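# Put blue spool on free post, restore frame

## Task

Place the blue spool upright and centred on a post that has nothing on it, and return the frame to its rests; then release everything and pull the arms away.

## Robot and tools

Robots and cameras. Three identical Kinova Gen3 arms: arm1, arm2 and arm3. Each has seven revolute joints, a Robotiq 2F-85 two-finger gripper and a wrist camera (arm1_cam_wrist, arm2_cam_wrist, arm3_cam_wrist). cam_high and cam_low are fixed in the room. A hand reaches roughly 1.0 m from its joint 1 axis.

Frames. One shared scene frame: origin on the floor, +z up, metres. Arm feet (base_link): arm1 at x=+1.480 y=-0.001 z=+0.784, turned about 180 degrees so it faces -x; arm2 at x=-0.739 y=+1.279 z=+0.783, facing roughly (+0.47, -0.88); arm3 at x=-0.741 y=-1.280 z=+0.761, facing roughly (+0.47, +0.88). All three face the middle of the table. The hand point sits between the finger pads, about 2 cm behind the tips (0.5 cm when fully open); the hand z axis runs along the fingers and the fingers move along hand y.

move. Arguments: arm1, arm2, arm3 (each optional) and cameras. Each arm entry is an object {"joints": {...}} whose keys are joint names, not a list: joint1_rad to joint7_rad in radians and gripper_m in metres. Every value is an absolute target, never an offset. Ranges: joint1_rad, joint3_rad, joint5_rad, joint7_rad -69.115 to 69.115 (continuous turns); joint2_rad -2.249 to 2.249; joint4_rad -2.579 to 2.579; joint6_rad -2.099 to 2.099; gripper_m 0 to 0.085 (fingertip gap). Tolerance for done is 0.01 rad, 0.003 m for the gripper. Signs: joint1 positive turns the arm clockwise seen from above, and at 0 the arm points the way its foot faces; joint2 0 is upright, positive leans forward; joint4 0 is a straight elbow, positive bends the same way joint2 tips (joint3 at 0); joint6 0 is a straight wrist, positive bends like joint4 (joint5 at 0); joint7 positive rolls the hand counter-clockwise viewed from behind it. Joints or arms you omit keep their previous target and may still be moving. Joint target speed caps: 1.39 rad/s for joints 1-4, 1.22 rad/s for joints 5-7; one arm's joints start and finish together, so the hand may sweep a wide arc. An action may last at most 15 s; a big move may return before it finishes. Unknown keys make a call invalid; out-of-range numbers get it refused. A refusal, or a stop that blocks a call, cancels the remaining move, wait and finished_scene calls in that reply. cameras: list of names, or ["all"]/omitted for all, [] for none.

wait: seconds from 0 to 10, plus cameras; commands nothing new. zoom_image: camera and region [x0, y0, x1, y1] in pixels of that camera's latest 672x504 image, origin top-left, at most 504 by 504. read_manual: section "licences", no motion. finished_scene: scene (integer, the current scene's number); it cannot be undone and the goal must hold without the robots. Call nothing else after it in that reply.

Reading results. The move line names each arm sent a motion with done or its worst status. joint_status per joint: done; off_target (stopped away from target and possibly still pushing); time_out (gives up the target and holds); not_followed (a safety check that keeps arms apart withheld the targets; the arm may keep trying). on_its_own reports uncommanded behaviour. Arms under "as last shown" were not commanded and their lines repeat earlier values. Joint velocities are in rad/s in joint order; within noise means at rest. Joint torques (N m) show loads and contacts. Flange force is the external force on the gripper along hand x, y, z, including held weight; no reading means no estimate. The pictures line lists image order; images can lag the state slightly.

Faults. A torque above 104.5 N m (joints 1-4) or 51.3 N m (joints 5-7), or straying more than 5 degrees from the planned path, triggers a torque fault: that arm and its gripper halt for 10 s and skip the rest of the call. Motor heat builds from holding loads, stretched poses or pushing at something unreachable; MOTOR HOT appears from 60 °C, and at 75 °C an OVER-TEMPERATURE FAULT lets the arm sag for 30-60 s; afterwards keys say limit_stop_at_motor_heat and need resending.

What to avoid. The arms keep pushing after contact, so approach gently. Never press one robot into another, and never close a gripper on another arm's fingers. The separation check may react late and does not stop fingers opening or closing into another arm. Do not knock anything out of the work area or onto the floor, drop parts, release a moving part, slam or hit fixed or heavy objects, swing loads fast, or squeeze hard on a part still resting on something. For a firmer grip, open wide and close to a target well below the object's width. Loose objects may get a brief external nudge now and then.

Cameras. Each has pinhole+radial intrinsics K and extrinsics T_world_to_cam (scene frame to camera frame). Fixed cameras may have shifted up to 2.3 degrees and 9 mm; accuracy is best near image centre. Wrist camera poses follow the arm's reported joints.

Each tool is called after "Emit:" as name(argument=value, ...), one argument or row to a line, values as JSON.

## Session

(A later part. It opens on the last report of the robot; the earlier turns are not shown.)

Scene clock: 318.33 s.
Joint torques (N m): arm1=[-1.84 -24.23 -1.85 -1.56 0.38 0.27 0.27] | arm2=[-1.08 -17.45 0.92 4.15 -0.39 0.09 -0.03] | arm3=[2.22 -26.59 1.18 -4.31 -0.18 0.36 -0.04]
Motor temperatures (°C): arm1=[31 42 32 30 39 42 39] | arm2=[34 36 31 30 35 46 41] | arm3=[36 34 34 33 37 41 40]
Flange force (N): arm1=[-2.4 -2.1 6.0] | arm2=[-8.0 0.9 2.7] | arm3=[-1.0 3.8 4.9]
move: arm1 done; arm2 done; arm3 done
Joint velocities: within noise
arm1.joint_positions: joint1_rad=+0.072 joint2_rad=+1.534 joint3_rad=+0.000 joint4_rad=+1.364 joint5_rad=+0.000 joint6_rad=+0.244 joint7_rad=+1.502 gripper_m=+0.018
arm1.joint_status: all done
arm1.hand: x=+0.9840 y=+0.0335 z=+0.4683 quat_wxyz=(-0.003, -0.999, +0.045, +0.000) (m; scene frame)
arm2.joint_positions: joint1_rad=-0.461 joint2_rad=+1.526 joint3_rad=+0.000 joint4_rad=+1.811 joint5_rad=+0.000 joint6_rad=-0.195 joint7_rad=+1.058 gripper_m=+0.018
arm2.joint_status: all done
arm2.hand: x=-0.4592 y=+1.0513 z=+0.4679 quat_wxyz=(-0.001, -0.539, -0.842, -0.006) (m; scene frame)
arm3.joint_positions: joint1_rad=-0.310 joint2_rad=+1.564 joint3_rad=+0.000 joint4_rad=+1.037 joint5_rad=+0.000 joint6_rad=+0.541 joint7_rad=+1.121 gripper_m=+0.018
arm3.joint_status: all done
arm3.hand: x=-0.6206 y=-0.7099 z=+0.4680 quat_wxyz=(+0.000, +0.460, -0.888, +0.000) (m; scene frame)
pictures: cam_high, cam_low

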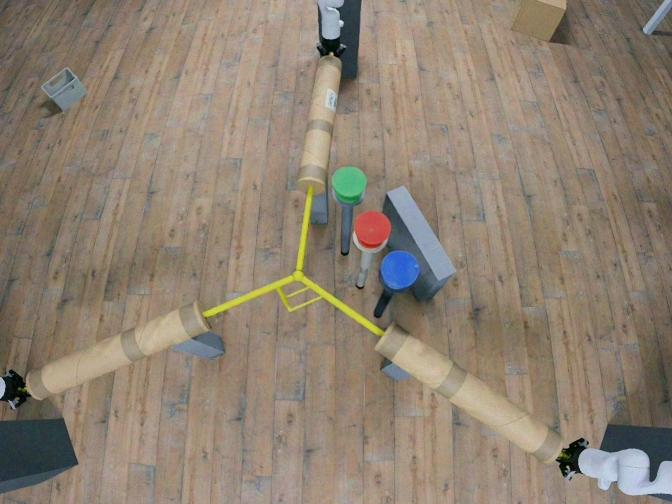

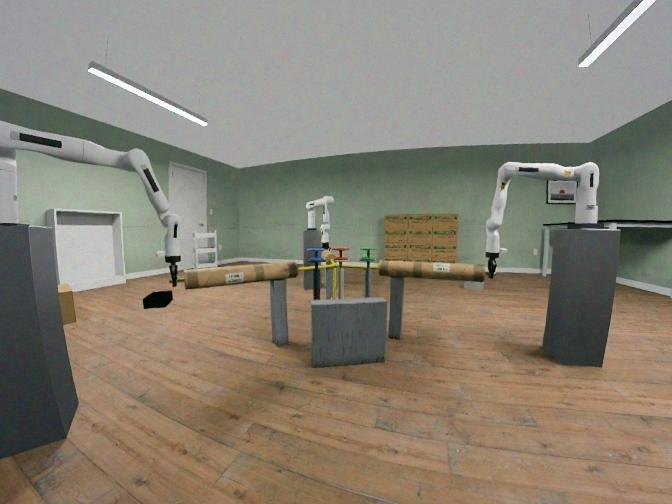

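Same as earlier scenes; open and lift.

Emit:
move(
  arm1={"joints":{"gripper_m":0.085}},
  arm2={"joints":{"gripper_m":0.085}},
  arm3={"joints":{"gripper_m":0.085}},
  cameras=[],
)

Emit:
move(
  arm1={"joints":{"joint1_rad":0.0709,"joint2_rad":1.3440,"joint4_rad":1.5195,"joint6_rad":0.2781,"joint7_rad":1.5010}},
  arm2={"joints":{"joint1_rad":-0.4643,"joint2_rad":1.3233,"joint4_rad":1.9736,"joint6_rad":-0.1553,"joint7_rad":1.0554}},
  arm3={"joints":{"joint2_rad":1.3787,"joint4_rad":1.1935,"joint6_rad":0.5694}},
  cameras=["cam_high","cam_low"],
)

Emit:
move(
  arm1={"joints":{"joint1_rad":0.0699,"joint2_rad":1.1523,"joint4_rad":1.6257,"joint6_rad":0.3636,"joint7_rad":1.5000}},
  arm2={"joints":{"joint1_rad":-0.4671,"joint2_rad":1.0982,"joint4_rad":2.0923,"joint6_rad":-0.0489,"joint7_rad":1.0526}},
  arm3={"joints":{"joint2_rad":1.2035,"joint4_rad":1.2898,"joint6_rad":0.6483}},
  cameras=["cam_high","cam_low"],
)

Emit:
zoom_image(
  camera="cam_low",
  region=[290, 220, 390, 320],
)

Scene clock: 328.03 s.
Joint torques (N m): arm1=[-0.08 -22.36 0.03 -1.5 0.28 0.19 -0.08] | arm2=[-0.88 -16.71 0.83 2.58 -0.44 -0.21 -0.13] | arm3=[1.08 -24.55 0.51 -3.96 -0.19 -0.07 0.04]
Motor temperatures (°C): arm1=[31 42 32 30 39 42 39] | arm2=[34 35 31 30 35 46 41] | arm3=[36 34 34 33 37 41 40]
Flange force (N): arm1=[-1.6 0.7 1.7] | arm2=[-5.1 -0.1 -2.6] | arm3=[-2.3 2.4 0.9]
move: arm1 done; arm2 done; arm3 done
Joint velocities: within noise
arm1.joint_positions: joint1_rad=+0.072 joint2_rad=+1.534 joint3_rad=+0.000 joint4_rad=+1.364 joint5_rad=+0.000 joint6_rad=+0.244 joint7_rad=+1.502 gripper_m=+0.085
arm1.joint_status: all done
arm1.hand: x=+0.9840 y=+0.0335 z=+0.4683 quat_wxyz=(-0.003, -0.999, +0.045, +0.000) (m; scene frame)
arm2.joint_positions: joint1_rad=-0.461 joint2_rad=+1.526 joint3_rad=+0.000 joint4_rad=+1.811 joint5_rad=+0.000 joint6_rad=-0.195 joint7_rad=+1.058 gripper_m=+0.085
arm2.joint_status: all done
arm2.hand: x=-0.4592 y=+1.0514 z=+0.4679 quat_wxyz=(-0.001, -0.539, -0.842, -0.006) (m; scene frame)
arm3.joint_positions: joint1_rad=-0.310 joint2_rad=+1.564 joint3_rad=+0.000 joint4_rad=+1.037 joint5_rad=+0.000 joint6_rad=+0.541 joint7_rad=+1.121 gripper_m=+0.085
arm3.joint_status: all done
arm3.hand: x=-0.6207 y=-0.7099 z=+0.4680 quat_wxyz=(+0.000, +0.460, -0.888, +0.000) (m; scene frame)
pictures: none
No camera images: "cameras" was empty.

Scene clock: 329.27 s.
Joint torques (N m): arm1=[-0.07 -22.13 0.04 -1.77 0.28 0.22 -0.07] | arm2=[-0.84 -16.41 0.91 2.12 -0.47 -0.23 -0.11] | arm3=[1.07 -24.44 0.63 -4.16 -0.2 -0.08 0.08]
Motor temperatures (°C): arm1=[31 42 32 30 39 42 39] | arm2=[34 35 31 30 35 46 41] | arm3=[36 34 34 33 37 41 40]
Flange force (N): arm1=[-1.6 0.7 1.3] | arm2=[-4.9 -0.2 -3.8] | arm3=[-2.1 2.4 0.4]
move: arm1 done; arm2 done; arm3 done
Joint velocities: within noise
arm1.joint_positions: joint1_rad=+0.071 joint2_rad=+1.344 joint3_rad=+0.000 joint4_rad=+1.519 joint5_rad=+0.000 joint6_rad=+0.278 joint7_rad=+1.501 gripper_m=+0.085
arm1.joint_status: all done
arm1.hand: x=+0.9842 y=+0.0334 z=+0.5501 quat_wxyz=(-0.003, -0.999, +0.045, +0.000) (m; scene frame)
arm2.joint_positions: joint1_rad=-0.464 joint2_rad=+1.323 joint3_rad=+0.000 joint4_rad=+1.974 joint5_rad=+0.000 joint6_rad=-0.155 joint7_rad=+1.055 gripper_m=+0.085
arm2.joint_status: all done
arm2.hand: x=-0.4593 y=+1.0515 z=+0.5498 quat_wxyz=(-0.001, -0.539, -0.842, -0.006) (m; scene frame)
arm3.joint_positions: joint1_rad=-0.310 joint2_rad=+1.379 joint3_rad=+0.000 joint4_rad=+1.193 joint5_rad=+0.000 joint6_rad=+0.569 joint7_rad=+1.121 gripper_m=+0.085
arm3.joint_status: all done
arm3.hand: x=-0.6208 y=-0.7099 z=+0.5501 quat_wxyz=(+0.000, +0.460, -0.888, +0.000) (m; scene frame)
pictures: cam_high, cam_low

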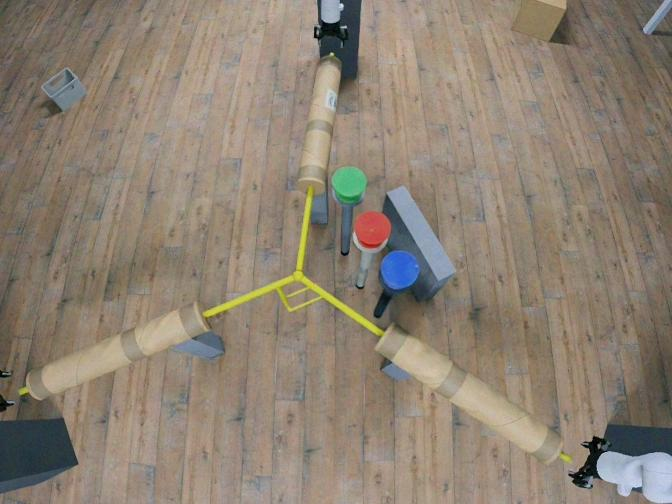

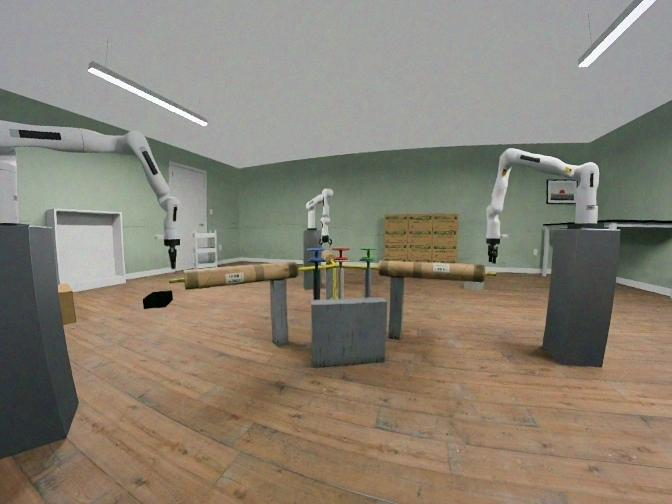

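Scene clock: 330.57 s.
Joint torques (N m): arm1=[-0.12 -21.74 0 -2.44 0.26 0.19 -0.07] | arm2=[-0.87 -15.69 0.84 1.19 -0.48 -0.26 -0.12] | arm3=[1.05 -24.06 0.59 -4.75 -0.15 -0.03 0.04]
Motor temperatures (°C): arm1=[31 42 32 30 39 42 39] | arm2=[34 35 31 30 35 46 41] | arm3=[36 34 34 33 37 41 40]
Flange force (N): arm1=[-2.0 0.6 1.2] | arm2=[-4.8 -0.5 -4.9] | arm3=[-1.8 2.2 0.0]
move: arm1 done; arm2 done; arm3 done
Joint velocities: within noise
arm1.joint_positions: joint1_rad=+0.070 joint2_rad=+1.152 joint3_rad=+0.000 joint4_rad=+1.626 joint5_rad=+0.000 joint6_rad=+0.364 joint7_rad=+1.500 gripper_m=+0.085
arm1.joint_status: all done
arm1.hand: x=+0.9843 y=+0.0333 z=+0.6349 quat_wxyz=(-0.003, -0.999, +0.045, +0.000) (m; scene frame)
arm2.joint_positions: joint1_rad=-0.467 joint2_rad=+1.098 joint3_rad=+0.000 joint4_rad=+2.092 joint5_rad=+0.000 joint6_rad=-0.049 joint7_rad=+1.053 gripper_m=+0.085
arm2.joint_status: all done
arm2.hand: x=-0.4594 y=+1.0516 z=+0.6349 quat_wxyz=(-0.001, -0.539, -0.842, -0.006) (m; scene frame)
arm3.joint_positions: joint1_rad=-0.310 joint2_rad=+1.204 joint3_rad=+0.000 joint4_rad=+1.290 joint5_rad=+0.000 joint6_rad=+0.648 joint7_rad=+1.121 gripper_m=+0.085
arm3.joint_status: all done
arm3.hand: x=-0.6208 y=-0.7099 z=+0.6351 quat_wxyz=(+0.000, +0.460, -0.888, +0.000) (m; scene frame)
pictures: cam_high, cam_low

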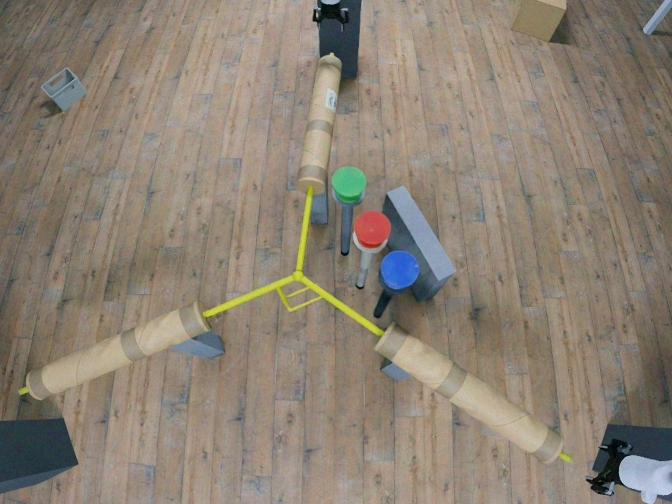

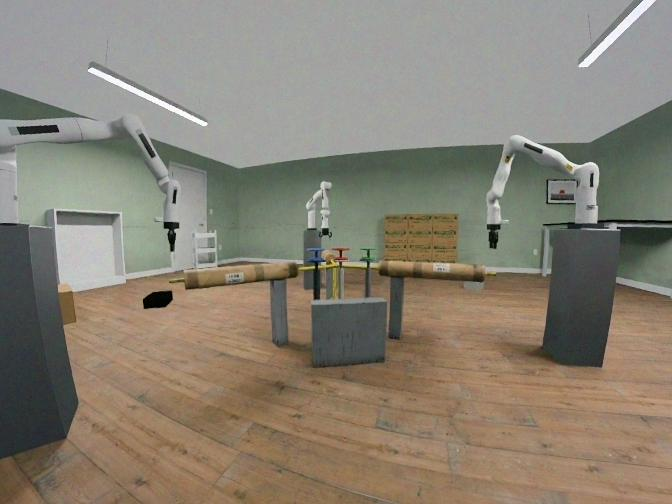

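Scaled by 5.040 from the camera's 672x504 image, which has a finer 960x720 frame.

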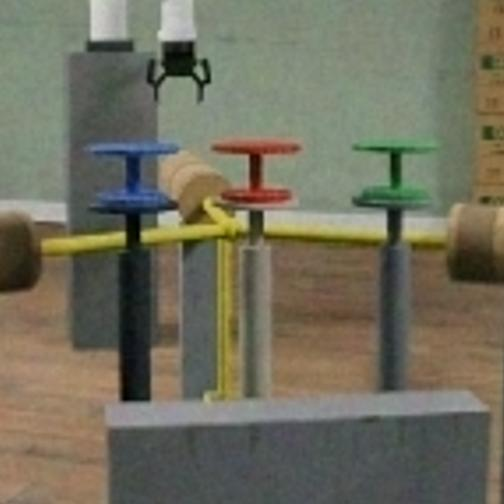

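Emit:
finished_scene(
  scene=3,
)

The scene is finished: the task was done.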